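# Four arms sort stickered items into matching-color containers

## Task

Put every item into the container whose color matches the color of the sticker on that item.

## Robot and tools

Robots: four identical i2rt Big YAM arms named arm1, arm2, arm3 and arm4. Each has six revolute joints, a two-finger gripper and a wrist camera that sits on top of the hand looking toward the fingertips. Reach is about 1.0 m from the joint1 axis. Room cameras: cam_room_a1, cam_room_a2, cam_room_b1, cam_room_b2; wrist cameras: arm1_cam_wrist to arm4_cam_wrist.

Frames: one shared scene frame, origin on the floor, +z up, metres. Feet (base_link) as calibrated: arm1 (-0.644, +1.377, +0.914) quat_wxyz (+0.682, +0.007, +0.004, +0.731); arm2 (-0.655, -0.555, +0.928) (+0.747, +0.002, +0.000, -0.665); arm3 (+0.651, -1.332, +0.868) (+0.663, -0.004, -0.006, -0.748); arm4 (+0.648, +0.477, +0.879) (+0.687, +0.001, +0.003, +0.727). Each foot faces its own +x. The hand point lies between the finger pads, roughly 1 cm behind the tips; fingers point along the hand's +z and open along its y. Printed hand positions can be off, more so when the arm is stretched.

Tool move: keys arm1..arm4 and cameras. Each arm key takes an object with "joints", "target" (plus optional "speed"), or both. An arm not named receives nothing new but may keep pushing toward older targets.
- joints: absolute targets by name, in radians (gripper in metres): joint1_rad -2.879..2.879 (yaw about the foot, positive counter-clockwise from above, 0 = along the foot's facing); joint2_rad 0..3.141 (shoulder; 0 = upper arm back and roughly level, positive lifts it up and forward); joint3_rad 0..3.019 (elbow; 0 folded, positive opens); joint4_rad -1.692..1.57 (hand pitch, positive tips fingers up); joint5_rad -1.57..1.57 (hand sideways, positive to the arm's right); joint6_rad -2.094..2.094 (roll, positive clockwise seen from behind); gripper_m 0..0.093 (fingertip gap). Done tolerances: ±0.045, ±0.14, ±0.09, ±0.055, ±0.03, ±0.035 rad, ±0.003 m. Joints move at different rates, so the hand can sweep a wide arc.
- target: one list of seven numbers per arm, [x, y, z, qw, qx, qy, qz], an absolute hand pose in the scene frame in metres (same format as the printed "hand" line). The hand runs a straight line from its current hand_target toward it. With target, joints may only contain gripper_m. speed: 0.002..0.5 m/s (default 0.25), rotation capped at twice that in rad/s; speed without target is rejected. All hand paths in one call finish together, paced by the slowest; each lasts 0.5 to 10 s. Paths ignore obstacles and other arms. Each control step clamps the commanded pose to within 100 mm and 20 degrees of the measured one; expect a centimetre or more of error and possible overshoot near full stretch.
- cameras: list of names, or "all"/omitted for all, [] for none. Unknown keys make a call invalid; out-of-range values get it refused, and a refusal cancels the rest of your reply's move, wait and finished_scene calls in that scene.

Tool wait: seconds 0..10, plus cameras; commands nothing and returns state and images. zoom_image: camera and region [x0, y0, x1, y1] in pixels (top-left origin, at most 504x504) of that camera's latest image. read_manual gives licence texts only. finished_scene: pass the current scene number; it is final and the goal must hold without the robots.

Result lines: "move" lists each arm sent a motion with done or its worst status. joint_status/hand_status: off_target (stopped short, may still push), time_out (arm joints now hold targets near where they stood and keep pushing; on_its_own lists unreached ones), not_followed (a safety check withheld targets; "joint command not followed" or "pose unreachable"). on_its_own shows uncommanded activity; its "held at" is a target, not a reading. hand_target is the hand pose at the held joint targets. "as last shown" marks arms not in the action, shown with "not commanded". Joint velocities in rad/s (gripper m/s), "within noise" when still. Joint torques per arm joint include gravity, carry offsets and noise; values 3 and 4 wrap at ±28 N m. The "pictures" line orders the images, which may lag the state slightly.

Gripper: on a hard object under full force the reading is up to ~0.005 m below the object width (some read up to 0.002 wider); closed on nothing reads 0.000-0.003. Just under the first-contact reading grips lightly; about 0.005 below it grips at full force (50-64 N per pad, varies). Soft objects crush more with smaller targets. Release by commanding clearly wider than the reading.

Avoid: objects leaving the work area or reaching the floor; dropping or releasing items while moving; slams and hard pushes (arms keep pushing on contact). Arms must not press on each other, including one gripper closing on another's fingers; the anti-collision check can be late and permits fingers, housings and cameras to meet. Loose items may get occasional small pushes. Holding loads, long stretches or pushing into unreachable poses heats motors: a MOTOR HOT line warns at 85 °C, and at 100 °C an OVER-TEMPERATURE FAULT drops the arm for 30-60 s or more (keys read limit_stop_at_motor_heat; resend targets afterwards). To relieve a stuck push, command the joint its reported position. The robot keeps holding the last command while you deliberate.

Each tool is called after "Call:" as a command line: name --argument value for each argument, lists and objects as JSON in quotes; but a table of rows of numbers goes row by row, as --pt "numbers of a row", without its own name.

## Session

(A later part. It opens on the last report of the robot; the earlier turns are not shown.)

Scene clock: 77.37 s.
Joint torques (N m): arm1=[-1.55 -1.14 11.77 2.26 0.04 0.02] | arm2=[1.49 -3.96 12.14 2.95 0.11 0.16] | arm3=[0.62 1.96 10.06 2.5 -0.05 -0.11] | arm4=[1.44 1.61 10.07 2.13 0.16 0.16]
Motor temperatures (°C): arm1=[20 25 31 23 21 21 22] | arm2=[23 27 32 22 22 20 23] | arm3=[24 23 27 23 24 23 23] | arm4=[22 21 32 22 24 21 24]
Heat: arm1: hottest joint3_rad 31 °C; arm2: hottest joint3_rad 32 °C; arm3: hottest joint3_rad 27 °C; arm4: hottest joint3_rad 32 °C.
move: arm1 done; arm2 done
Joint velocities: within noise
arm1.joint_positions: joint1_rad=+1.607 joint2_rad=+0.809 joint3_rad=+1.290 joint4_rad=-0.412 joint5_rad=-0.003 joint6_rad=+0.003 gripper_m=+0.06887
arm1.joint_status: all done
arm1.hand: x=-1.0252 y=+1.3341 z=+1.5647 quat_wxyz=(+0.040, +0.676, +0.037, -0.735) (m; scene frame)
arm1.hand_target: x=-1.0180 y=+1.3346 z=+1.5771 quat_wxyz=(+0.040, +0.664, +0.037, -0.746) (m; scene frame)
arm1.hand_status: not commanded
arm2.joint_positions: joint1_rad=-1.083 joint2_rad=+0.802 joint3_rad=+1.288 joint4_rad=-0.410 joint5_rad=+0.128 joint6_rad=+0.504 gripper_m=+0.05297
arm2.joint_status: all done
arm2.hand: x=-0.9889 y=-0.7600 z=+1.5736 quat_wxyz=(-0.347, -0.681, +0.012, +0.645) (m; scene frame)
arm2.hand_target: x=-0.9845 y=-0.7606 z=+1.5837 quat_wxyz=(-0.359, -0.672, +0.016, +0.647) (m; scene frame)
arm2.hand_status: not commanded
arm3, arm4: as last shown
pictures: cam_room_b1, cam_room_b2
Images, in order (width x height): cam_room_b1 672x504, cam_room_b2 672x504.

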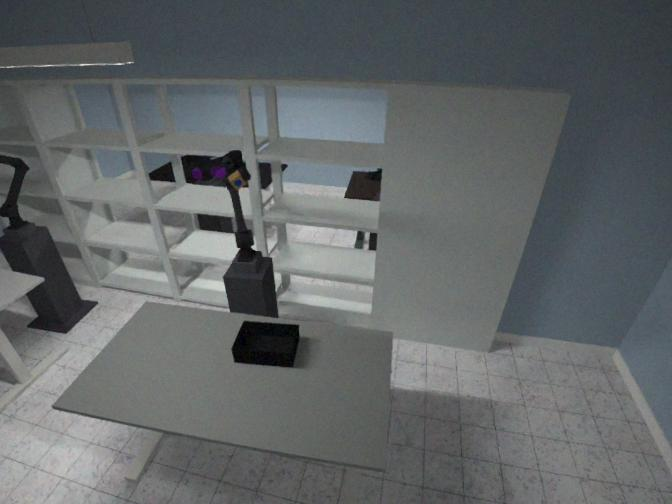

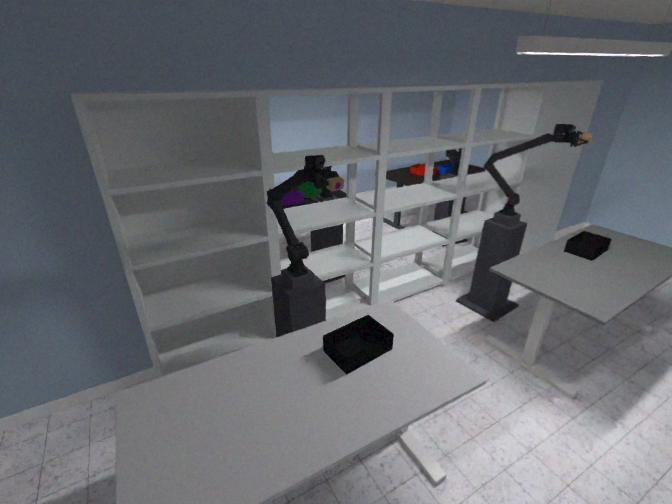

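Call:
move --arm1 '{"joints":{"joint1_rad":-2.26,"joint2_rad":0.8,"joint3_rad":1.3,"joint4_rad":-1.6,"joint5_rad":0,"joint6_rad":0}}' --arm2 '{"joints":{"joint1_rad":0.913,"joint2_rad":0.8,"joint3_rad":1.3,"joint4_rad":-1.6,"joint5_rad":0,"joint6_rad":0}}' --cameras '[]'

Call:
move --arm1 '{"target":[-0.302,1.134,1.09,0.1243,0.3014,0.9445,-0.0397],"speed":0.3}' --arm2 '{"target":[-0.295,-0.771,1.10,0.1258,0.2649,0.9553,-0.0349],"speed":0.3}' --cameras '["arm3_cam_wrist","arm4_cam_wrist"]'

Call:
move --arm1 '{"target":[-0.03,0.94,1.075,0.1243,0.3014,0.9445,-0.0397],"speed":0.25}' --arm2 '{"target":[-0.03,-0.935,1.065,0.1258,0.2649,0.9553,-0.0349],"speed":0.25}' --cameras '["arm3_cam_wrist","arm4_cam_wrist"]'

Call:
zoom_image --camera "arm3_cam_wrist" --region '[240, 40, 420, 180]'

Call:
zoom_image --camera "arm4_cam_wrist" --region '[300, 40, 460, 160]'

Scene clock: 92.30 s.
Joint torques (N m): arm1=[-2.08 0.03 11.32 0.92 -0.03 0.01] | arm2=[1.08 -3.08 11.37 1.18 0.11 -0.07] | arm3=[0.62 1.9 10.09 2.52 -0.04 -0.11] | arm4=[1.26 1.08 10.09 1.99 0.14 0.16]
Motor temperatures (°C): arm1=[20 25 33 23 21 21 22] | arm2=[23 26 32 22 22 20 24] | arm3=[24 23 28 23 24 23 23] | arm4=[22 21 33 22 24 21 24]
Heat: arm1: hottest joint3_rad 33 °C; arm2: hottest joint3_rad 32 °C; arm3: hottest joint3_rad 28 °C; arm4: hottest joint3_rad 33 °C.
move: arm1 done; arm2 done
Joint velocities: within noise
arm1.joint_positions: joint1_rad=-2.253 joint2_rad=+0.809 joint3_rad=+1.289 joint4_rad=-1.592 joint5_rad=+0.002 joint6_rad=+0.003 gripper_m=+0.06890
arm1.joint_status: all done
arm1.hand: x=-0.4276 y=+1.2275 z=+1.3175 quat_wxyz=(-0.209, -0.296, -0.930, +0.070) (m; scene frame)
arm1.hand_target: x=-0.4314 y=+1.2286 z=+1.3238 quat_wxyz=(-0.214, -0.297, -0.928, +0.072) (m; scene frame)
arm1.hand_status: not commanded
arm2.joint_positions: joint1_rad=+0.909 joint2_rad=+0.802 joint3_rad=+1.288 joint4_rad=-1.589 joint5_rad=-0.003 joint6_rad=+0.014 gripper_m=+0.05303
arm2.joint_status: all done
arm2.hand: x=-0.4369 y=-0.6894 z=+1.3369 quat_wxyz=(-0.224, -0.268, -0.935, +0.058) (m; scene frame)
arm2.hand_target: x=-0.4388 y=-0.6875 z=+1.3415 quat_wxyz=(-0.225, -0.260, -0.937, +0.061) (m; scene frame)
arm2.hand_status: not commanded
arm3, arm4: as last shown
arm4.hand_target: x=+0.4128 y=+0.6234 z=+1.1421 quat_wxyz=(-0.203, +0.630, -0.180, -0.728) (m; scene frame)
pictures: none
No camera images: "cameras" was empty.

Scene clock: 93.93 s.
Joint torques (N m): arm1=[-3.14 -8.35 11.21 1.25 -0.05 -0.06] | arm2=[1.49 -11.87 10.44 1.88 0.15 -0.03] | arm3=[0.62 1.9 10.09 2.52 -0.05 -0.1] | arm4=[0.38 1.67 10.14 2.17 0.14 0.17]
Motor temperatures (°C): arm1=[20 25 33 23 21 21 22] | arm2=[23 26 32 22 22 20 24] | arm3=[24 23 28 23 24 23 23] | arm4=[22 21 34 22 24 21 24]
Heat: arm1: hottest joint3_rad 33 °C; arm2: hottest joint3_rad 32 °C; arm3: hottest joint3_rad 28 °C; arm4: hottest joint3_rad 34 °C.
move: arm1 off_target; arm2 done
Joint velocities: within noise
arm1.joint_positions: joint1_rad=-2.253 joint2_rad=+1.297 joint3_rad=+1.024 joint4_rad=-1.059 joint5_rad=-0.006 joint6_rad=+0.003 gripper_m=+0.06890
arm1.joint_status: not commanded
arm1.hand: x=-0.3049 y=+1.1406 z=+1.0797 quat_wxyz=(-0.107, -0.301, -0.947, +0.034) (m; scene frame)
arm1.hand_target: x=-0.3022 y=+1.1341 z=+1.0900 quat_wxyz=(-0.124, -0.302, -0.944, +0.040) (m; scene frame)
arm1.hand_status: off_target (0.013 m and 2.1 deg from the pose sent, 0.276 m and 10.5 deg at the start)
arm2.joint_positions: joint1_rad=+0.910 joint2_rad=+1.312 joint3_rad=+1.033 joint4_rad=-1.048 joint5_rad=+0.001 joint6_rad=+0.014 gripper_m=+0.05303
arm2.joint_status: not commanded
arm2.hand: x=-0.2989 y=-0.7723 z=+1.0986 quat_wxyz=(-0.118, -0.273, -0.954, +0.031) (m; scene frame)
arm2.hand_target: x=-0.2951 y=-0.7710 z=+1.1000 quat_wxyz=(-0.126, -0.265, -0.955, +0.035) (m; scene frame)
arm2.hand_status: done (0.004 m and 1.4 deg from the pose sent, 0.288 m and 11.9 deg at the start)
arm3, arm4: as last shown
pictures: arm3_cam_wrist, arm4_cam_wrist
Images, in order (width x height): arm3_cam_wrist 672x504, arm4_cam_wrist 672x504.

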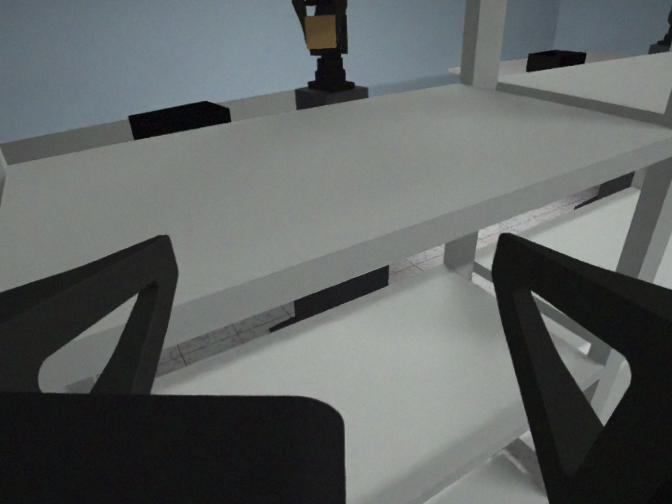

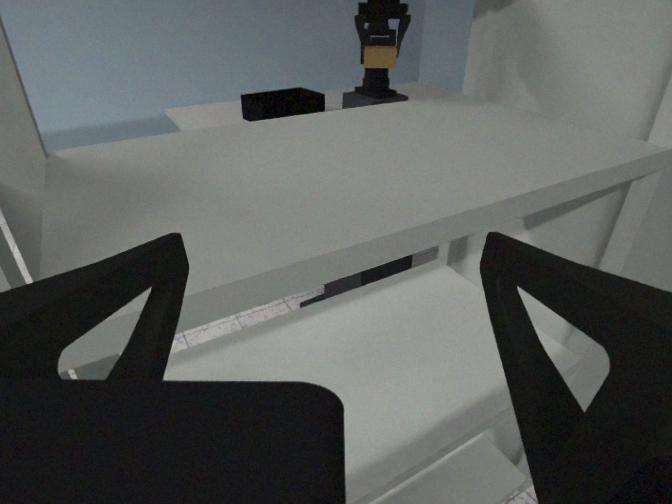

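Scene clock: 96.23 s.
Joint torques (N m): arm1=[-2.37 -19.72 17.07 0.49 0.02 -0.03] | arm2=[0.73 -22.36 16.47 0.75 0.06 -0.07] | arm3=[0.62 1.73 10.04 2.5 -0.04 -0.11] | arm4=[0.56 1.55 10.14 2.04 0.14 0.14]
Motor temperatures (°C): arm1=[20 25 33 23 21 21 22] | arm2=[23 26 32 22 22 20 24] | arm3=[24 23 28 23 24 23 23] | arm4=[22 21 34 22 24 21 24]
Heat: arm1: hottest joint3_rad 33 °C; arm2: hottest joint3_rad 32 °C; arm3: hottest joint3_rad 28 °C; arm4: hottest joint3_rad 34 °C.
move: arm1 off_target; arm2 off_target
Joint velocities: within noise
arm1.joint_positions: joint1_rad=-2.253 joint2_rad=+2.196 joint3_rad=+2.170 joint4_rad=-1.317 joint5_rad=-0.006 joint6_rad=+0.003 gripper_m=+0.06890
arm1.joint_status: not commanded
arm1.hand: x=-0.0398 y=+0.9535 z=+1.0514 quat_wxyz=(-0.101, -0.301, -0.948, +0.032) (m; scene frame)
arm1.hand_target: x=-0.0315 y=+0.9408 z=+1.0750 quat_wxyz=(-0.125, -0.301, -0.944, +0.040) (m; scene frame)
arm1.hand_status: off_target (0.029 m and 2.8 deg from the pose sent, 0.340 m and 2.1 deg at the start)
arm2.joint_positions: joint1_rad=+0.910 joint2_rad=+2.123 joint3_rad=+1.990 joint4_rad=-1.201 joint5_rad=+0.001 joint6_rad=+0.011 gripper_m=+0.05303
arm2.joint_status: not commanded
arm2.hand: x=-0.0441 y=-0.9262 z=+1.0557 quat_wxyz=(-0.114, -0.272, -0.955, +0.030) (m; scene frame)
arm2.hand_target: x=-0.0309 y=-0.9345 z=+1.0651 quat_wxyz=(-0.127, -0.265, -0.955, +0.035) (m; scene frame)
arm2.hand_status: off_target (0.019 m and 1.7 deg from the pose sent, 0.316 m and 1.4 deg at the start)
arm3.joint_positions: joint1_rad=-1.981 joint2_rad=+0.110 joint3_rad=+0.082 joint4_rad=+0.142 joint5_rad=+0.001 joint6_rad=+0.005 gripper_m=+0.09402
arm3.joint_status: not commanded
arm3.hand: x=+0.4103 y=-1.1862 z=+1.1222 quat_wxyz=(+0.190, -0.643, +0.182, +0.719) (m; scene frame)
arm3.hand_target: x=+0.4130 y=-1.1850 z=+1.1279 quat_wxyz=(+0.197, -0.634, +0.180, +0.726) (m; scene frame)
arm3.hand_status: not commanded
arm4.joint_positions: joint1_rad=+0.962 joint2_rad=+0.114 joint3_rad=+0.075 joint4_rad=+0.140 joint5_rad=-0.001 joint6_rad=-0.011 gripper_m=+0.09402
arm4.joint_status: not commanded
arm4.hand: x=+0.4111 y=+0.6252 z=+1.1308 quat_wxyz=(-0.204, +0.645, -0.181, -0.714) (m; scene frame)
arm4.hand_target: x=+0.4128 y=+0.6234 z=+1.1421 quat_wxyz=(-0.203, +0.630, -0.180, -0.728) (m; scene frame)
arm4.hand_status: not commanded
pictures: arm3_cam_wrist, arm4_cam_wrist
Images, in order (width x height): arm3_cam_wrist 672x504, arm4_cam_wrist 672x504.

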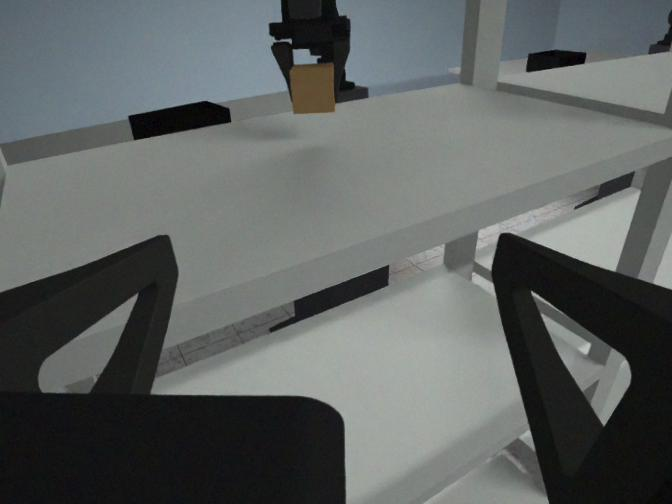

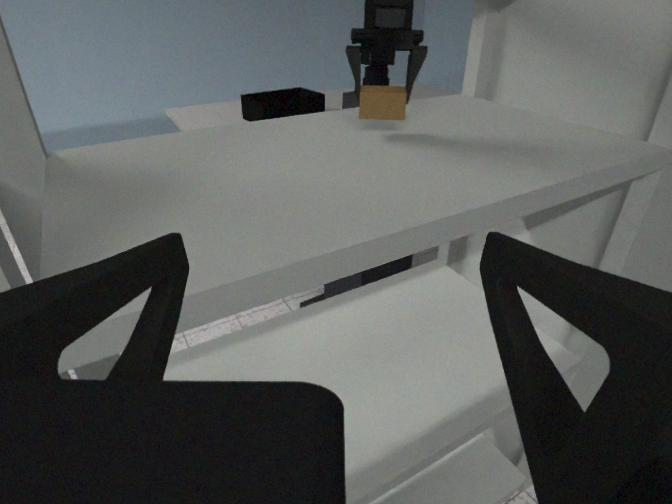

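Scaled by 2.800.

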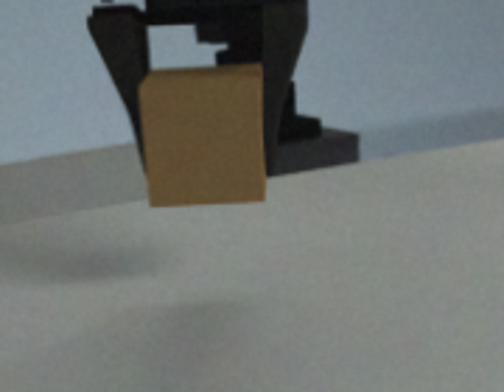

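Scaled by 3.150.

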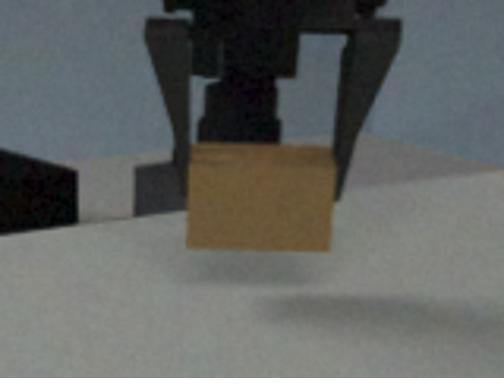

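Call:
move --arm1 '{"target":[-0.035,0.94,1.040,0.1243,0.3014,0.9445,-0.0397],"speed":0.08}' --arm2 '{"target":[-0.03,-0.935,1.008,0.1258,0.2649,0.9553,-0.0349],"speed":0.08}' --cameras '[]'

Scene clock: 103.10 s.
Joint torques (N m): arm1=[-2.49 -20.25 11.54 1.36 -0.04 -0.01] | arm2=[0.79 -22.48 10.4 2.03 0.05 -0.08] | arm3=[0.62 1.79 10.13 2.48 -0.05 -0.1] | arm4=[1.44 1.79 10.13 2.09 0.12 0.16]
Motor temperatures (°C): arm1=[20 25 35 23 21 21 22] | arm2=[23 26 33 22 22 20 24] | arm3=[24 23 28 23 24 23 23] | arm4=[22 21 34 22 24 21 24]
Heat: arm1: hottest joint3_rad 35 °C; arm2: hottest joint3_rad 33 °C; arm3: hottest joint3_rad 28 °C; arm4: hottest joint3_rad 34 °C.
move: arm1 done; arm2 off_target
Joint velocities: within noise
arm1.joint_positions: joint1_rad=-2.253 joint2_rad=+2.196 joint3_rad=+2.132 joint4_rad=-1.247 joint5_rad=-0.007 joint6_rad=+0.002 gripper_m=+0.06890
arm1.joint_status: not commanded
arm1.hand: x=-0.0343 y=+0.9497 z=+1.0386 quat_wxyz=(-0.116, -0.300, -0.946, +0.037) (m; scene frame)
arm1.hand_target: x=-0.0351 y=+0.9400 z=+1.0401 quat_wxyz=(-0.124, -0.301, -0.945, +0.040) (m; scene frame)
arm1.hand_status: done (0.010 m and 1.0 deg from the pose sent, 0.018 m and 2.8 deg at the start)
arm2.joint_positions: joint1_rad=+0.910 joint2_rad=+2.152 joint3_rad=+1.966 joint4_rad=-1.105 joint5_rad=+0.001 joint6_rad=+0.011 gripper_m=+0.05303
arm2.joint_status: not commanded
arm2.hand: x=-0.0312 y=-0.9339 z=+1.0307 quat_wxyz=(-0.135, -0.271, -0.952, +0.036) (m; scene frame)
arm2.hand_target: x=-0.0306 y=-0.9347 z=+1.0083 quat_wxyz=(-0.126, -0.265, -0.955, +0.035) (m; scene frame)
arm2.hand_status: off_target (0.023 m and 1.3 deg from the pose sent, 0.050 m and 1.7 deg at the start)
arm3: as last shown
arm4.joint_positions: joint1_rad=+0.962 joint2_rad=+0.113 joint3_rad=+0.075 joint4_rad=+0.140 joint5_rad=-0.001 joint6_rad=-0.011 gripper_m=+0.09402
arm4.joint_status: not commanded
arm4.hand: x=+0.4111 y=+0.6251 z=+1.1309 quat_wxyz=(-0.204, +0.645, -0.180, -0.714) (m; scene frame)
arm4.hand_target: x=+0.4129 y=+0.6234 z=+1.1422 quat_wxyz=(-0.203, +0.630, -0.180, -0.728) (m; scene frame)
arm4.hand_status: not commanded
pictures: none
No camera images: "cameras" was empty.

Arm1 −0.0014; arm2 +0.022.

Call:
move --arm1 '{"target":[-0.035,0.94,1.033,0.1243,0.3014,0.9445,-0.0397],"speed":0.06}' --arm2 '{"target":[-0.03,-0.935,0.999,0.1258,0.2649,0.9553,-0.0349],"speed":0.06}' --cameras '["arm3_cam_wrist","arm4_cam_wrist"]'

Call:
zoom_image --camera "arm3_cam_wrist" --region '[240, 40, 420, 180]'

Call:
zoom_image --camera "arm4_cam_wrist" --region '[300, 40, 460, 160]'

Scene clock: 109.27 s.
Joint torques (N m): arm1=[-3.14 -20.72 11.17 1.54 -0.06 -0.01] | arm2=[0.73 -22.07 10.06 2.06 0.04 -0.08] | arm3=[0.56 1.9 10.06 2.5 -0.05 -0.1] | arm4=[1.08 1.61 10.1 2.15 0.14 0.16]
Motor temperatures (°C): arm1=[20 25 34 23 21 21 22] | arm2=[23 26 33 22 22 20 24] | arm3=[24 23 28 23 24 23 23] | arm4=[22 21 34 22 24 21 24]
Heat: arm1: hottest joint3_rad 34 °C; arm2: hottest joint3_rad 33 °C; arm3: hottest joint3_rad 28 °C; arm4: hottest joint3_rad 34 °C.
move: arm1 done; arm2 off_target
Joint velocities: within noise
arm1.joint_positions: joint1_rad=-2.253 joint2_rad=+2.196 joint3_rad=+2.119 joint4_rad=-1.231 joint5_rad=-0.007 joint6_rad=+0.002 gripper_m=+0.06890
arm1.joint_status: not commanded
arm1.hand: x=-0.0337 y=+0.9493 z=+1.0342 quat_wxyz=(-0.118, -0.300, -0.946, +0.037) (m; scene frame)
arm1.hand_target: x=-0.0352 y=+0.9400 z=+1.0330 quat_wxyz=(-0.124, -0.301, -0.945, +0.040) (m; scene frame)
arm1.hand_status: done (0.009 m and 0.8 deg from the pose sent, 0.011 m and 1.0 deg at the start)
arm2.joint_positions: joint1_rad=+0.910 joint2_rad=+2.152 joint3_rad=+1.955 joint4_rad=-1.084 joint5_rad=+0.001 joint6_rad=+0.010 gripper_m=+0.05303
arm2.joint_status: not commanded
arm2.hand: x=-0.0299 y=-0.9346 z=+1.0274 quat_wxyz=(-0.139, -0.271, -0.952, +0.037) (m; scene frame)
arm2.hand_target: x=-0.0309 y=-0.9345 z=+0.9995 quat_wxyz=(-0.126, -0.265, -0.955, +0.035) (m; scene frame)
arm2.hand_status: off_target (0.028 m and 1.8 deg from the pose sent, 0.032 m and 1.3 deg at the start)
arm3, arm4: as last shown
pictures: arm3_cam_wrist, arm4_cam_wrist
Images, in order (width x height): arm3_cam_wrist 672x504, arm4_cam_wrist 672x504.

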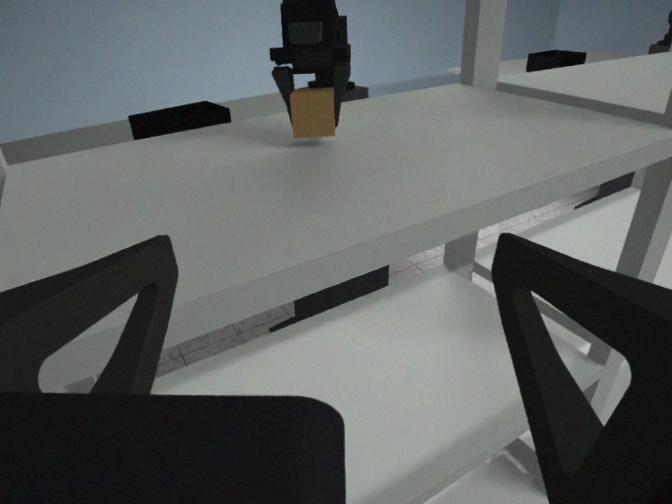

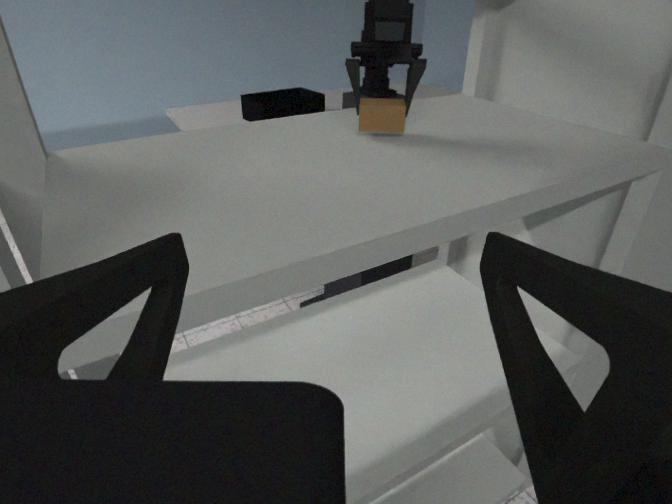

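Scaled by 2.800.

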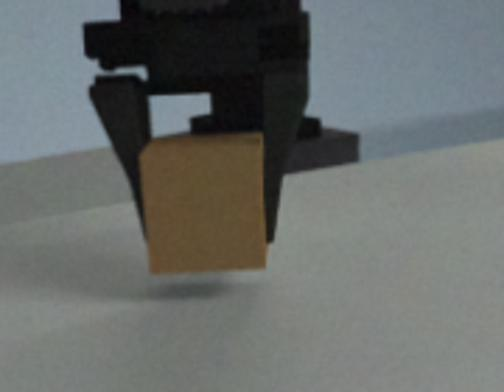

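Scaled by 3.150.

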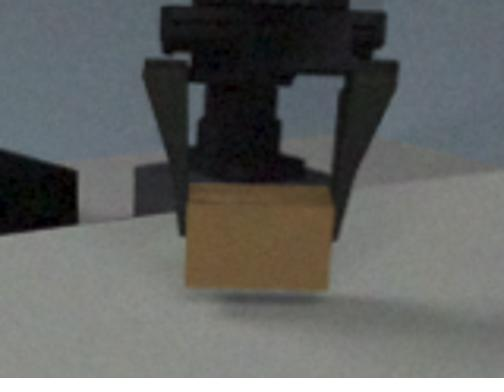

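Call:
move --arm1 '{"target":[-0.035,0.94,1.0295,0.1243,0.3014,0.9445,-0.0397],"speed":0.06}' --arm2 '{"target":[-0.03,-0.935,0.996,0.1091,0.2655,0.9574,-0.0302],"speed":0.06}' --cameras '["arm3_cam_wrist","arm4_cam_wrist"]'

Call:
zoom_image --camera "arm3_cam_wrist" --region '[240, 40, 420, 180]'

Call:
zoom_image --camera "arm4_cam_wrist" --region '[300, 40, 460, 160]'

Scene clock: 116.43 s.
Joint torques (N m): arm1=[-3.08 -19.9 11.12 1.29 -0.09 -0.03] | arm2=[0.73 -21.6 13.49 0.64 -0.03 -0.05] | arm3=[0.5 1.96 10.1 2.52 -0.04 -0.11] | arm4=[0.91 1.2 10 2.1 0.12 0.16]
Motor temperatures (°C): arm1=[20 26 34 23 21 21 22] | arm2=[23 26 33 22 22 20 24] | arm3=[24 23 28 23 24 23 23] | arm4=[22 21 35 22 24 21 24]
Heat: arm1: hottest joint3_rad 34 °C; arm2: hottest joint3_rad 33 °C; arm3: hottest joint3_rad 28 °C; arm4: hottest joint3_rad 35 °C.
move: arm1 done; arm2 off_target
Joint velocities: within noise
arm1.joint_positions: joint1_rad=-2.253 joint2_rad=+2.196 joint3_rad=+2.112 joint4_rad=-1.222 joint5_rad=-0.007 joint6_rad=+0.002 gripper_m=+0.06890
arm1.joint_status: not commanded
arm1.hand: x=-0.0336 y=+0.9492 z=+1.0317 quat_wxyz=(-0.119, -0.300, -0.946, +0.038) (m; scene frame)
arm1.hand_target: x=-0.0351 y=+0.9400 z=+1.0295 quat_wxyz=(-0.124, -0.301, -0.945, +0.040) (m; scene frame)
arm1.hand_status: done (0.010 m and 0.7 deg from the pose sent, 0.011 m and 0.8 deg at the start)
arm2.joint_positions: joint1_rad=+0.910 joint2_rad=+2.172 joint3_rad=+1.955 joint4_rad=-1.102 joint5_rad=+0.003 joint6_rad=+0.008 gripper_m=+0.05303
arm2.joint_status: not commanded
arm2.hand: x=-0.0342 y=-0.9322 z=+1.0122 quat_wxyz=(-0.121, -0.271, -0.954, +0.033) (m; scene frame)
arm2.hand_target: x=-0.0306 y=-0.9347 z=+0.9961 quat_wxyz=(-0.110, -0.266, -0.957, +0.030) (m; scene frame)
arm2.hand_status: off_target (0.017 m and 1.6 deg from the pose sent, 0.031 m and 3.7 deg at the start)
arm3, arm4: as last shown
pictures: arm3_cam_wrist, arm4_cam_wrist
Images, in order (width x height): arm3_cam_wrist 672x504, arm4_cam_wrist 672x504.

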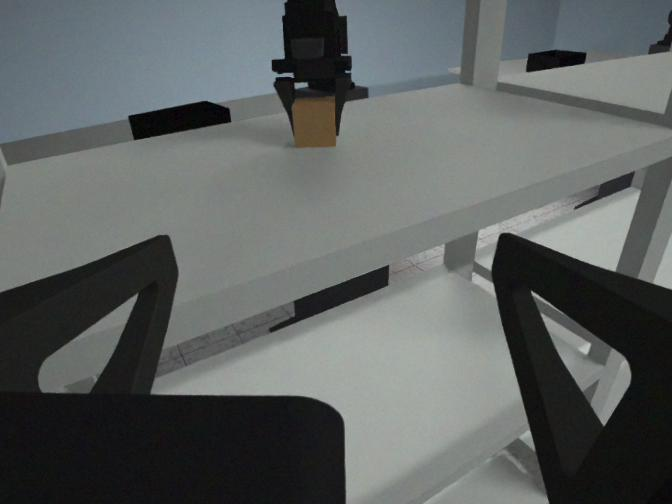

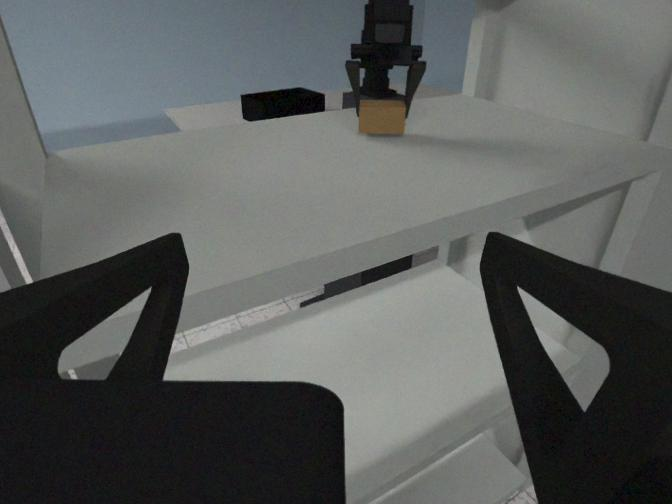

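Scaled by 2.800.

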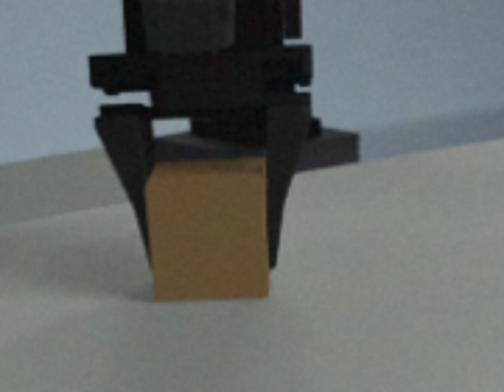

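Scaled by 3.150.

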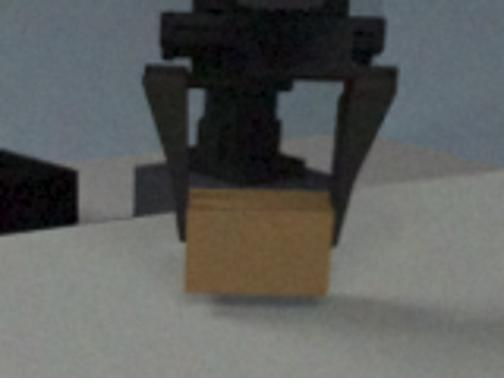

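Call:
move --arm1 '{"target":[-0.035,0.94,1.0268,0.1243,0.3014,0.9445,-0.0397],"speed":0.06}' --arm2 '{"joints":{"gripper_m":0.09}}' --cameras '["arm3_cam_wrist","arm4_cam_wrist"]'

Call:
move --arm1 '{"joints":{"gripper_m":0.092}}' --arm2 '{"target":[-0.05,-0.925,1.08,0.1258,0.2649,0.9553,-0.0349],"speed":0.2}' --cameras '["arm2_cam_wrist","arm4_cam_wrist"]'

Call:
move --arm1 '{"target":[-0.055,0.957,1.10,0.1243,0.3014,0.9445,-0.0397],"speed":0.2}' --arm2 '{"target":[-0.31,-0.765,1.10,0.1258,0.2649,0.9553,-0.0349],"speed":0.35}' --cameras '["arm1_cam_wrist"]'

Scene clock: 123.47 s.
Joint torques (N m): arm1=[-2.84 -20.13 11.22 1.28 -0.07 -0.07] | arm2=[0.91 -21.71 13.45 0.7 -0.03 -0.05] | arm3=[0.56 1.9 10.06 2.52 -0.05 -0.11] | arm4=[1.14 1.61 10.17 2.09 0.13 0.14]
Motor temperatures (°C): arm1=[20 26 34 23 21 21 22] | arm2=[23 27 33 22 22 20 24] | arm3=[24 23 28 23 24 23 23] | arm4=[22 21 35 22 24 21 24]
Heat: arm1: hottest joint3_rad 34 °C; arm2: hottest joint3_rad 33 °C; arm3: hottest joint3_rad 28 °C; arm4: hottest joint3_rad 35 °C.
move: arm1 done; arm2 done
Joint velocities: within noise
arm1.joint_positions: joint1_rad=-2.253 joint2_rad=+2.196 joint3_rad=+2.107 joint4_rad=-1.216 joint5_rad=-0.007 joint6_rad=+0.002 gripper_m=+0.06890
arm1.joint_status: not commanded
arm1.hand: x=-0.0337 y=+0.9492 z=+1.0297 quat_wxyz=(-0.119, -0.300, -0.946, +0.038) (m; scene frame)
arm1.hand_target: x=-0.0352 y=+0.9400 z=+1.0268 quat_wxyz=(-0.124, -0.301, -0.945, +0.040) (m; scene frame)
arm1.hand_status: done (0.010 m and 0.6 deg from the pose sent, 0.011 m and 0.7 deg at the start)
arm2.joint_positions: joint1_rad=+0.910 joint2_rad=+2.174 joint3_rad=+1.955 joint4_rad=-1.104 joint5_rad=+0.003 joint6_rad=+0.008 gripper_m=+0.08993
arm2.joint_status: all done
arm2.hand: x=-0.0347 y=-0.9319 z=+1.0105 quat_wxyz=(-0.119, -0.271, -0.955, +0.032) (m; scene frame)
arm2.hand_target: x=-0.0306 y=-0.9347 z=+0.9961 quat_wxyz=(-0.110, -0.266, -0.957, +0.030) (m; scene frame)
arm2.hand_status: not commanded
arm3, arm4: as last shown
pictures: arm3_cam_wrist, arm4_cam_wrist
Images, in order (width x height): arm3_cam_wrist 672x504, arm4_cam_wrist 672x504.

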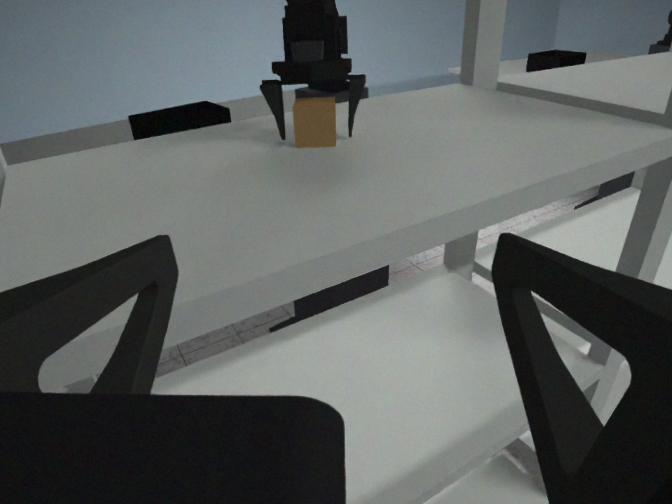

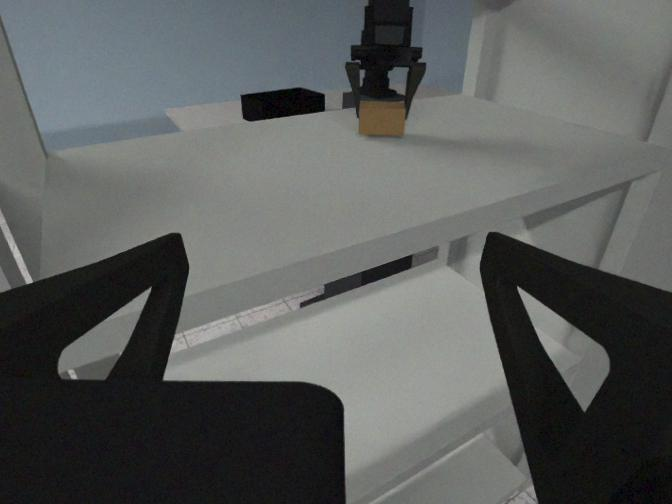

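Scene clock: 124.67 s.
Joint torques (N m): arm1=[-2.73 -20.13 11.17 1.13 -0.07 -0.04] | arm2=[0.62 -23.12 12.82 0.75 -0.04 -0.05] | arm3=[0.5 1.9 10.09 2.51 -0.06 -0.11] | arm4=[0.91 1.61 10.22 2.06 0.14 0.17]
Motor temperatures (°C): arm1=[20 26 34 23 21 21 22] | arm2=[23 27 33 22 22 20 24] | arm3=[24 23 28 23 24 23 23] | arm4=[22 21 35 22 24 21 24]
Heat: arm1: hottest joint3_rad 34 °C; arm2: hottest joint3_rad 33 °C; arm3: hottest joint3_rad 28 °C; arm4: hottest joint3_rad 35 °C.
move: arm1 done; arm2 done
Joint velocities: within noise
arm1.joint_positions: joint1_rad=-2.253 joint2_rad=+2.196 joint3_rad=+2.107 joint4_rad=-1.216 joint5_rad=-0.007 joint6_rad=+0.002 gripper_m=+0.09196
arm1.joint_status: all done
arm1.hand: x=-0.0337 y=+0.9492 z=+1.0297 quat_wxyz=(-0.119, -0.300, -0.946, +0.038) (m; scene frame)
arm1.hand_target: x=-0.0352 y=+0.9400 z=+1.0268 quat_wxyz=(-0.124, -0.301, -0.944, +0.040) (m; scene frame)
arm1.hand_status: not commanded
arm2.joint_positions: joint1_rad=+0.910 joint2_rad=+2.068 joint3_rad=+1.955 joint4_rad=-1.193 joint5_rad=+0.003 joint6_rad=+0.006 gripper_m=+0.08993
arm2.joint_status: not commanded
arm2.hand: x=-0.0518 y=-0.9219 z=+1.0786 quat_wxyz=(-0.127, -0.269, -0.954, +0.035) (m; scene frame)
arm2.hand_target: x=-0.0501 y=-0.9250 z=+1.0799 quat_wxyz=(-0.126, -0.265, -0.955, +0.035) (m; scene frame)
arm2.hand_status: done (0.004 m and 0.6 deg from the pose sent, 0.072 m and 1.1 deg at the start)
arm3, arm4: as last shown
pictures: arm2_cam_wrist, arm4_cam_wrist
Images, in order (width x height): arm2_cam_wrist 672x504, arm4_cam_wrist 672x504.

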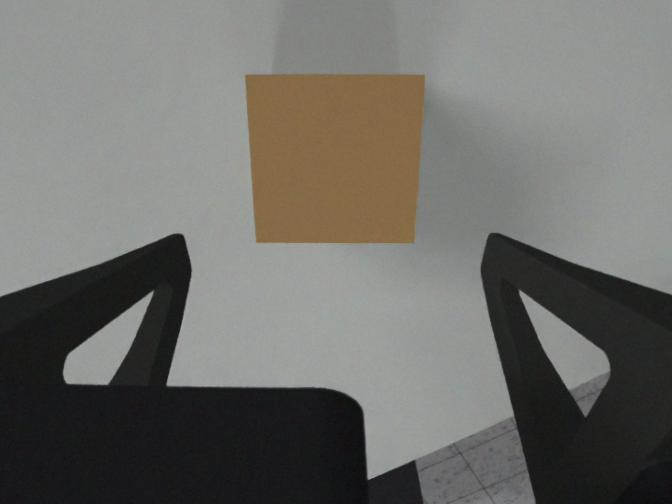

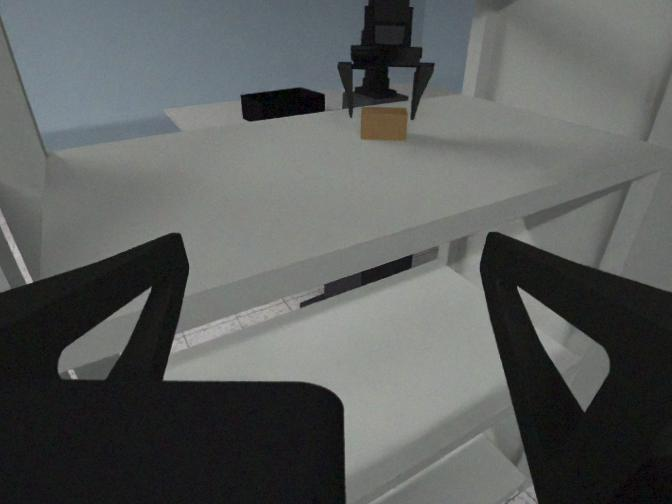

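Scene clock: 126.17 s.
Joint torques (N m): arm1=[-2.49 -21.3 12.6 0.49 -0.01 0] | arm2=[1.03 -9.76 10.17 1.17 0 0] | arm3=[0.56 1.96 10.07 2.54 -0.04 -0.11] | arm4=[1.2 1.49 10.07 2.03 0.13 0.17]
Motor temperatures (°C): arm1=[20 26 34 23 21 21 22] | arm2=[23 27 33 22 22 20 24] | arm3=[24 23 28 23 24 23 23] | arm4=[22 21 35 22 24 21 24]
Heat: arm1: hottest joint3_rad 34 °C; arm2: hottest joint3_rad 33 °C; arm3: hottest joint3_rad 28 °C; arm4: hottest joint3_rad 35 °C.
move: arm1 off_target; arm2 done
Joint velocities: within noise
arm1.joint_positions: joint1_rad=-2.253 joint2_rad=+2.119 joint3_rad=+2.107 joint4_rad=-1.310 joint5_rad=-0.007 joint6_rad=+0.002 gripper_m=+0.09196
arm1.joint_status: not commanded
arm1.hand: x=-0.0525 y=+0.9629 z=+1.0789 quat_wxyz=(-0.111, -0.300, -0.947, +0.035) (m; scene frame)
arm1.hand_target: x=-0.0552 y=+0.9572 z=+1.0999 quat_wxyz=(-0.124, -0.301, -0.944, +0.040) (m; scene frame)
arm1.hand_status: off_target (0.022 m and 1.6 deg from the pose sent, 0.074 m and 0.7 deg at the start)
arm2.joint_positions: joint1_rad=+0.910 joint2_rad=+1.258 joint3_rad=+1.000 joint4_rad=-1.034 joint5_rad=+0.003 joint6_rad=+0.006 gripper_m=+0.08993
arm2.joint_status: not commanded
arm2.hand: x=-0.3076 y=-0.7673 z=+1.1062 quat_wxyz=(-0.134, -0.269, -0.953, +0.037) (m; scene frame)
arm2.hand_target: x=-0.3101 y=-0.7650 z=+1.1001 quat_wxyz=(-0.126, -0.265, -0.955, +0.035) (m; scene frame)
arm2.hand_status: done (0.007 m and 1.2 deg from the pose sent, 0.303 m and 0.6 deg at the start)
arm3, arm4: as last shown
pictures: arm1_cam_wrist
Images, in order (width x height): arm1_cam_wrist 672x504.

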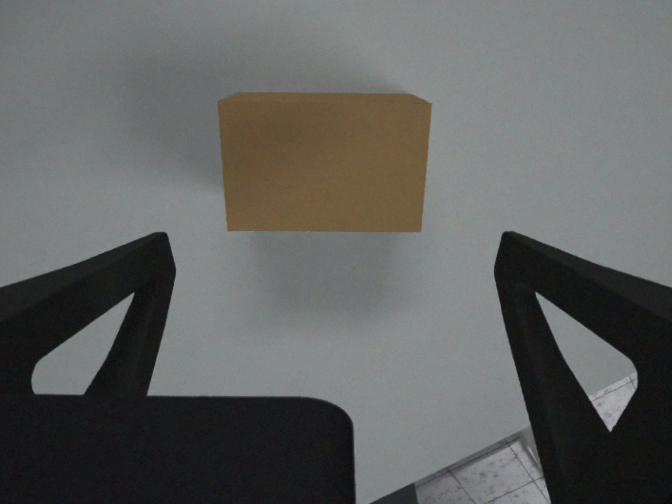

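Call:
move --arm1 '{"target":[-0.32,1.145,1.10,0.1243,0.3014,0.9445,-0.0397],"speed":0.35}' --arm3 '{"target":[0.25,-1.098,1.17,0.1013,-0.8909,0.2446,0.3690],"speed":0.3}' --arm4 '{"target":[0.25,0.752,1.17,0.1135,-0.8823,0.2739,0.3655],"speed":0.3}' --cameras '[]'

Call:
move --arm3 '{"target":[-0.016,-0.973,1.103,0.1013,-0.8909,0.2446,0.3690],"speed":0.25}' --arm4 '{"target":[-0.004,0.952,1.09,0.1135,-0.8823,0.2739,0.3655],"speed":0.25}' --cameras '["arm3_cam_wrist","arm4_cam_wrist"]'

Scene clock: 136.57 s.
Joint torques (N m): arm1=[-3.08 -6.07 10.99 0.75 -0.06 -0.03] | arm2=[0.91 -10.17 10.13 1.18 0.01 -0.01] | arm3=[2.37 -8.12 14.27 1.06 0.11 -0.01] | arm4=[0.73 -8.41 12.86 0.68 0.19 0.13]
Motor temperatures (°C): arm1=[20 27 35 23 21 21 22] | arm2=[23 26 33 22 22 20 24] | arm3=[24 23 29 23 24 23 23] | arm4=[22 21 36 22 24 21 24]
Heat: arm1: hottest joint3_rad 35 °C; arm2: hottest joint3_rad 33 °C; arm3: hottest joint3_rad 29 °C; arm4: hottest joint3_rad 36 °C.
move: arm1 done; arm3 off_target; arm4 off_target
Joint velocities: within noise
arm1.joint_positions: joint1_rad=-2.257 joint2_rad=+1.224 joint3_rad=+1.002 joint4_rad=-1.080 joint5_rad=-0.008 joint6_rad=-0.001 gripper_m=+0.09196
arm1.joint_status: not commanded
arm1.hand: x=-0.3183 y=+1.1490 z=+1.0971 quat_wxyz=(-0.121, -0.300, -0.945, +0.038) (m; scene frame)
arm1.hand_target: x=-0.3200 y=+1.1450 z=+1.1000 quat_wxyz=(-0.124, -0.301, -0.944, +0.040) (m; scene frame)
arm1.hand_status: done (0.005 m and 0.4 deg from the pose sent, 0.324 m and 1.6 deg at the start)
arm2: as last shown
arm3.joint_positions: joint1_rad=-1.975 joint2_rad=+1.078 joint3_rad=+0.981 joint4_rad=-0.722 joint5_rad=+0.025 joint6_rad=+0.005 gripper_m=+0.09402
arm3.joint_status: not commanded
arm3.hand: x=+0.2629 y=-1.0980 z=+1.1434 quat_wxyz=(+0.099, -0.897, +0.250, +0.350) (m; scene frame)
arm3.hand_target: x=+0.2511 y=-1.0985 z=+1.1699 quat_wxyz=(+0.101, -0.891, +0.245, +0.369) (m; scene frame)
arm3.hand_status: off_target (0.030 m and 2.4 deg from the pose sent, 0.189 m and 51.1 deg at the start)
arm4.joint_positions: joint1_rad=+0.925 joint2_rad=+1.143 joint3_rad=+0.997 joint4_rad=-0.670 joint5_rad=+0.004 joint6_rad=-0.009 gripper_m=+0.09402
arm4.joint_status: not commanded
arm4.hand: x=+0.2567 y=+0.7422 z=+1.1485 quat_wxyz=(-0.108, +0.890, -0.267, -0.353) (m; scene frame)
arm4.hand_target: x=+0.2508 y=+0.7515 z=+1.1700 quat_wxyz=(-0.114, +0.882, -0.274, -0.366) (m; scene frame)
arm4.hand_status: off_target (0.025 m and 1.9 deg from the pose sent, 0.209 m and 51.0 deg at the start)
pictures: none
No camera images: "cameras" was empty.

Scene clock: 138.73 s.
Joint torques (N m): arm1=[-2.78 -6.65 11.12 0.83 -0.05 -0.07] | arm2=[0.85 -10.17 10.15 1.17 0.01 -0.02] | arm3=[2.43 -21.6 14.5 1.03 0.14 0.02] | arm4=[-0.09 -23.94 13.24 0.66 -0.05 -0.06]
Motor temperatures (°C): arm1=[20 27 35 23 21 21 22] | arm2=[23 26 33 22 22 20 23] | arm3=[24 23 29 23 24 23 23] | arm4=[22 22 36 22 24 21 24]
Heat: arm1: hottest joint3_rad 35 °C; arm2: hottest joint3_rad 33 °C; arm3: hottest joint3_rad 29 °C; arm4: hottest joint3_rad 36 °C.
move: arm3 off_target; arm4 off_target
Joint velocities: within noise
arm1, arm2: as last shown
arm1.hand_target: x=-0.3200 y=+1.1450 z=+1.1000 quat_wxyz=(-0.124, -0.301, -0.945, +0.040) (m; scene frame)
arm3.joint_positions: joint1_rad=-1.943 joint2_rad=+1.871 joint3_rad=+1.670 joint4_rad=-0.620 joint5_rad=+0.046 joint6_rad=+0.025 gripper_m=+0.09402
arm3.joint_status: not commanded
arm3.hand: x=+0.0023 y=-0.9711 z=+1.0777 quat_wxyz=(+0.100, -0.898, +0.249, +0.349) (m; scene frame)
arm3.hand_target: x=-0.0144 y=-0.9737 z=+1.1032 quat_wxyz=(+0.101, -0.891, +0.245, +0.369) (m; scene frame)
arm3.hand_status: off_target (0.031 m and 2.5 deg from the pose sent, 0.308 m and 2.5 deg at the start)
arm4.joint_positions: joint1_rad=+0.891 joint2_rad=+2.023 joint3_rad=+1.842 joint4_rad=-0.632 joint5_rad=-0.012 joint6_rad=-0.012 gripper_m=+0.09402
arm4.joint_status: not commanded
arm4.hand: x=+0.0040 y=+0.9398 z=+1.0747 quat_wxyz=(-0.108, +0.886, -0.278, -0.355) (m; scene frame)
arm4.hand_target: x=-0.0030 y=+0.9514 z=+1.0901 quat_wxyz=(-0.114, +0.882, -0.274, -0.366) (m; scene frame)
arm4.hand_status: off_target (0.021 m and 1.5 deg from the pose sent, 0.340 m and 1.9 deg at the start)
pictures: arm3_cam_wrist, arm4_cam_wrist
Images, in order (width x height): arm3_cam_wrist 672x504, arm4_cam_wrist 672x504.

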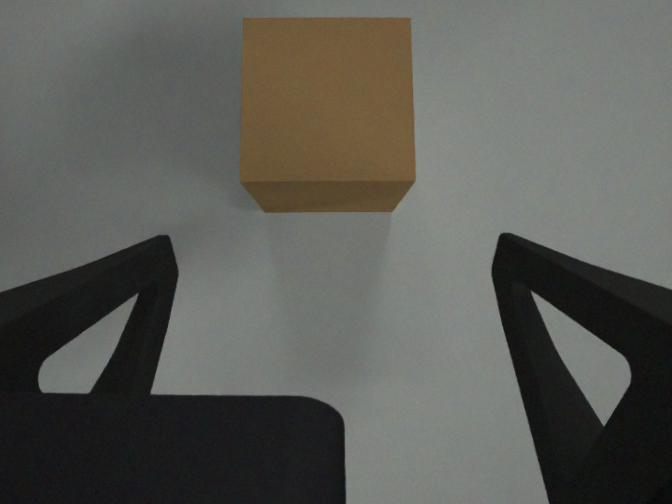

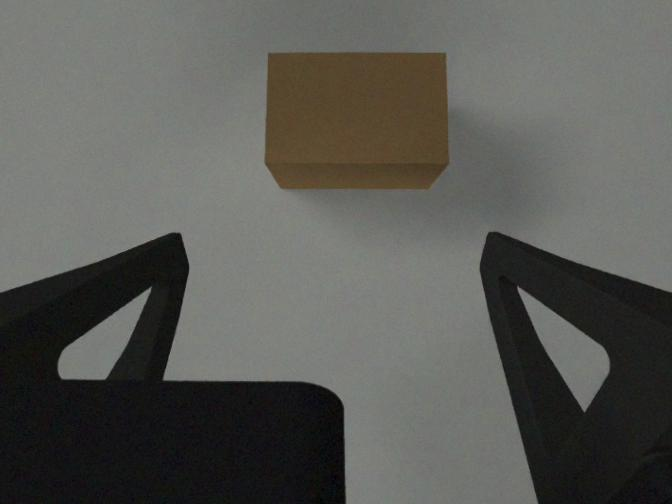

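Call:
move --arm3 '{"target":[-0.060,-0.947,1.052,0.1013,-0.8909,0.2446,0.3690],"speed":0.12}' --arm4 '{"target":[-0.049,0.987,1.038,0.1135,-0.8823,0.2739,0.3655],"speed":0.12}' --cameras '["arm3_cam_wrist","arm4_cam_wrist"]'

Scene clock: 149.33 s.
Joint torques (N m): arm1=[-2.67 -6.59 11.1 0.83 -0.03 -0.09] | arm2=[1.03 -10.11 10.13 1.2 0.01 -0.02] | arm3=[2.32 -23.41 14.26 1.95 0.05 -0.03] | arm4=[0.56 -26.11 13.39 0.75 -0.05 -0.11]
Motor temperatures (°C): arm1=[20 26 35 23 21 21 22] | arm2=[23 26 33 22 22 20 23] | arm3=[24 23 30 23 24 23 23] | arm4=[22 23 38 22 24 21 24]
Heat: arm1: hottest joint3_rad 35 °C; arm2: hottest joint3_rad 33 °C; arm3: hottest joint3_rad 30 °C; arm4: hottest joint3_rad 38 °C.
move: arm3 off_target; arm4 off_target
Joint velocities: within noise
arm1, arm2: as last shown
arm3.joint_positions: joint1_rad=-1.943 joint2_rad=+2.032 joint3_rad=+1.795 joint4_rad=-0.600 joint5_rad=+0.045 joint6_rad=+0.027 gripper_m=+0.09401
arm3.joint_status: not commanded
arm3.hand: x=-0.0388 y=-0.9499 z=+1.0285 quat_wxyz=(+0.097, -0.901, +0.250, +0.342) (m; scene frame)
arm3.hand_target: x=-0.0580 y=-0.9480 z=+1.0524 quat_wxyz=(+0.101, -0.891, +0.245, +0.369) (m; scene frame)
arm3.hand_status: off_target (0.032 m and 3.4 deg from the pose sent, 0.071 m and 2.5 deg at the start)
arm4.joint_positions: joint1_rad=+0.889 joint2_rad=+2.222 joint3_rad=+2.046 joint4_rad=-0.634 joint5_rad=-0.014 joint6_rad=-0.013 gripper_m=+0.09402
arm4.joint_status: not commanded
arm4.hand: x=-0.0425 y=+0.9746 z=+1.0262 quat_wxyz=(-0.108, +0.885, -0.278, -0.356) (m; scene frame)
arm4.hand_target: x=-0.0481 y=+0.9863 z=+1.0380 quat_wxyz=(-0.114, +0.882, -0.274, -0.366) (m; scene frame)
arm4.hand_status: off_target (0.018 m and 1.4 deg from the pose sent, 0.080 m and 1.5 deg at the start)
pictures: arm3_cam_wrist, arm4_cam_wrist
Images, in order (width x height): arm3_cam_wrist 672x504, arm4_cam_wrist 672x504.

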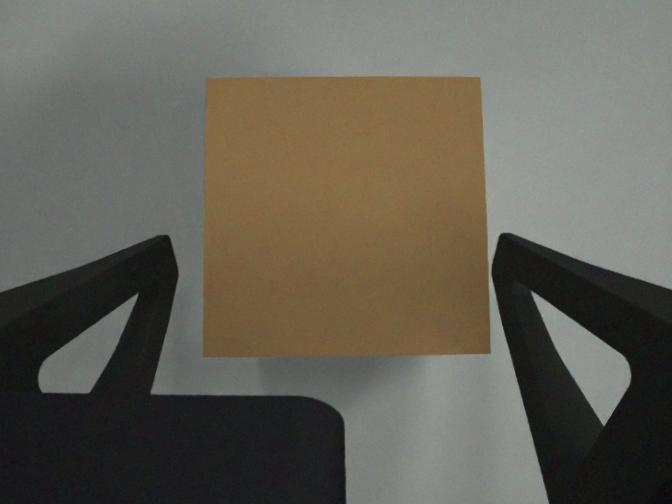

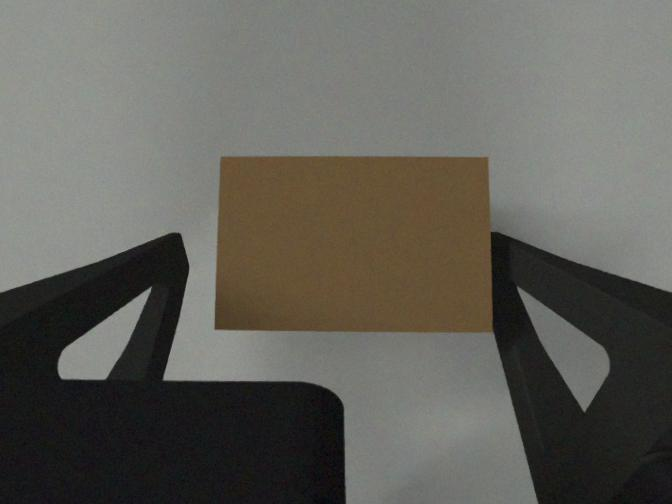

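Call:
move --arm3 '{"joints":{"gripper_m":0.03}}' --arm4 '{"target":[-0.044,0.992,1.027,0.1135,-0.8823,0.2739,0.3655],"speed":0.12}' --cameras '["arm3_cam_wrist","arm4_cam_wrist"]'

Call:
move --arm3 '{"target":[-0.02,-0.965,1.14,0.1013,-0.8909,0.2446,0.3690],"speed":0.2}' --arm4 '{"joints":{"gripper_m":0.045}}' --cameras '["arm4_cam_wrist"]'

Scene clock: 156.03 s.
Joint torques (N m): arm1=[-3.84 -6.42 11.06 0.9 -0.06 -0.06] | arm2=[1.03 -10.17 10.15 1.17 0.01 -0.01] | arm3=[2.14 -23.41 14.32 1.94 0.06 -0.02] | arm4=[0.73 -25.99 11.66 1.43 -0.06 -0.12]
Motor temperatures (°C): arm1=[20 26 35 23 21 21 22] | arm2=[23 26 33 22 22 20 23] | arm3=[24 24 31 23 24 23 23] | arm4=[22 23 38 22 24 21 24]
Heat: arm1: hottest joint3_rad 35 °C; arm2: hottest joint3_rad 33 °C; arm3: hottest joint3_rad 31 °C; arm4: hottest joint3_rad 38 °C.
move: arm3 off_target; arm4 off_target
Joint velocities: within noise
arm1, arm2: as last shown
arm3.joint_positions: joint1_rad=-1.943 joint2_rad=+2.032 joint3_rad=+1.795 joint4_rad=-0.600 joint5_rad=+0.045 joint6_rad=+0.027 gripper_m=+0.05301
arm3.joint_status: gripper_m off_target (ended at +0.05304, target +0.03000)
arm3.hand: x=-0.0388 y=-0.9499 z=+1.0285 quat_wxyz=(+0.097, -0.901, +0.250, +0.342) (m; scene frame)
arm3.hand_target: x=-0.0580 y=-0.9480 z=+1.0524 quat_wxyz=(+0.101, -0.891, +0.245, +0.369) (m; scene frame)
arm3.hand_status: not commanded
arm4.joint_positions: joint1_rad=+0.877 joint2_rad=+2.222 joint3_rad=+2.046 joint4_rad=-0.634 joint5_rad=-0.021 joint6_rad=-0.019 gripper_m=+0.09402
arm4.joint_status: not commanded
arm4.hand: x=-0.0372 y=+0.9817 z=+1.0262 quat_wxyz=(-0.108, +0.885, -0.280, -0.356) (m; scene frame)
arm4.hand_target: x=-0.0434 y=+0.9916 z=+1.0270 quat_wxyz=(-0.114, +0.882, -0.274, -0.366) (m; scene frame)
arm4.hand_status: off_target (0.012 m and 1.4 deg from the pose sent, 0.017 m and 1.4 deg at the start)
pictures: arm3_cam_wrist, arm4_cam_wrist
Images, in order (width x height): arm3_cam_wrist 672x504, arm4_cam_wrist 672x504.

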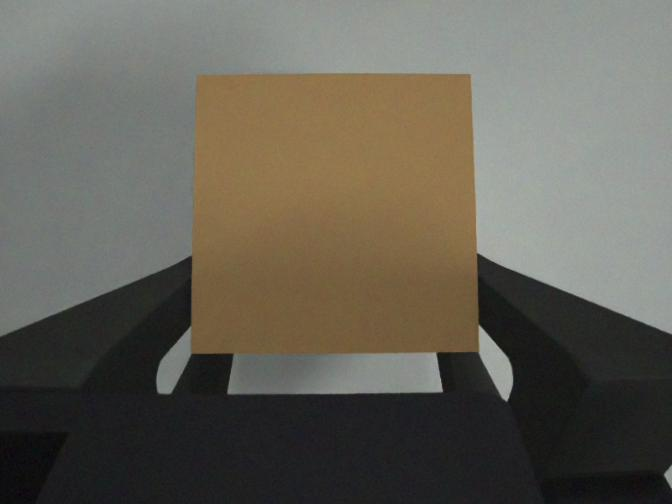

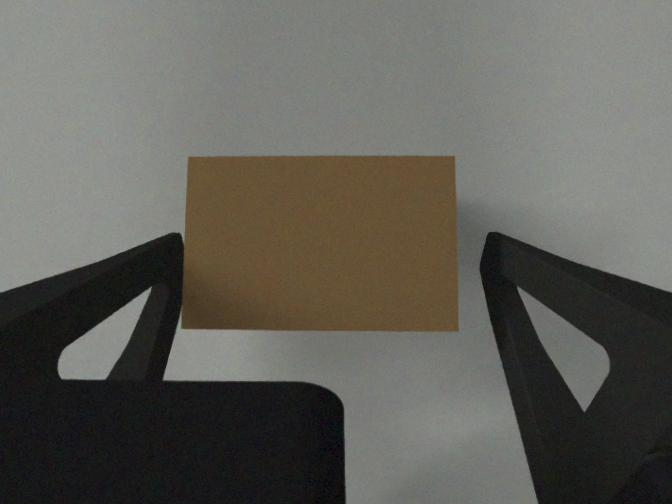

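Scene clock: 157.27 s.
Joint torques (N m): arm1=[-2.49 -6.65 11.06 0.77 -0.04 -0.07] | arm2=[0.91 -9.99 10.17 1.17 0.01 0] | arm3=[2.02 -21.71 13.83 1.18 -0.01 -0.06] | arm4=[0.44 -25.35 11.64 1.48 -0.03 -0.05]
Motor temperatures (°C): arm1=[20 26 35 23 21 21 22] | arm2=[23 26 33 22 22 20 23] | arm3=[24 24 32 23 24 23 23] | arm4=[22 23 38 22 24 21 24]
Heat: arm1: hottest joint3_rad 35 °C; arm2: hottest joint3_rad 33 °C; arm3: hottest joint3_rad 32 °C; arm4: hottest joint3_rad 38 °C.
move: arm3 off_target; arm4 off_target
Joint velocities: within noise
arm1, arm2: as last shown
arm3.joint_positions: joint1_rad=-1.943 joint2_rad=+1.882 joint3_rad=+1.795 joint4_rad=-0.726 joint5_rad=+0.045 joint6_rad=+0.027 gripper_m=+0.05301
arm3.joint_status: not commanded
arm3.hand: x=-0.0078 y=-0.9653 z=+1.1203 quat_wxyz=(+0.100, -0.896, +0.249, +0.353) (m; scene frame)
arm3.hand_target: x=-0.0190 y=-0.9654 z=+1.1400 quat_wxyz=(+0.101, -0.891, +0.245, +0.369) (m; scene frame)
arm3.hand_status: off_target (0.023 m and 2.0 deg from the pose sent, 0.114 m and 3.4 deg at the start)
arm4.joint_positions: joint1_rad=+0.877 joint2_rad=+2.222 joint3_rad=+2.046 joint4_rad=-0.634 joint5_rad=-0.022 joint6_rad=-0.020 gripper_m=+0.06949
arm4.joint_status: gripper_m off_target (ended at +0.06952, target +0.04500)
arm4.hand: x=-0.0373 y=+0.9816 z=+1.0262 quat_wxyz=(-0.108, +0.885, -0.279, -0.356) (m; scene frame)
arm4.hand_target: x=-0.0433 y=+0.9917 z=+1.0270 quat_wxyz=(-0.114, +0.882, -0.274, -0.366) (m; scene frame)
arm4.hand_status: not commanded
pictures: arm4_cam_wrist
Images, in order (width x height): arm4_cam_wrist 672x504.

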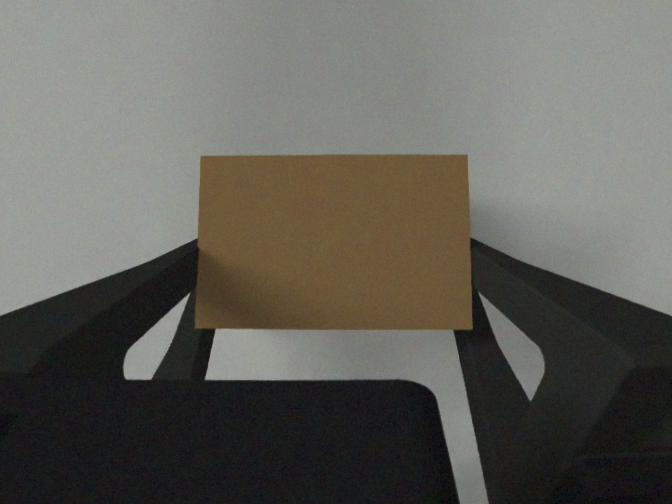

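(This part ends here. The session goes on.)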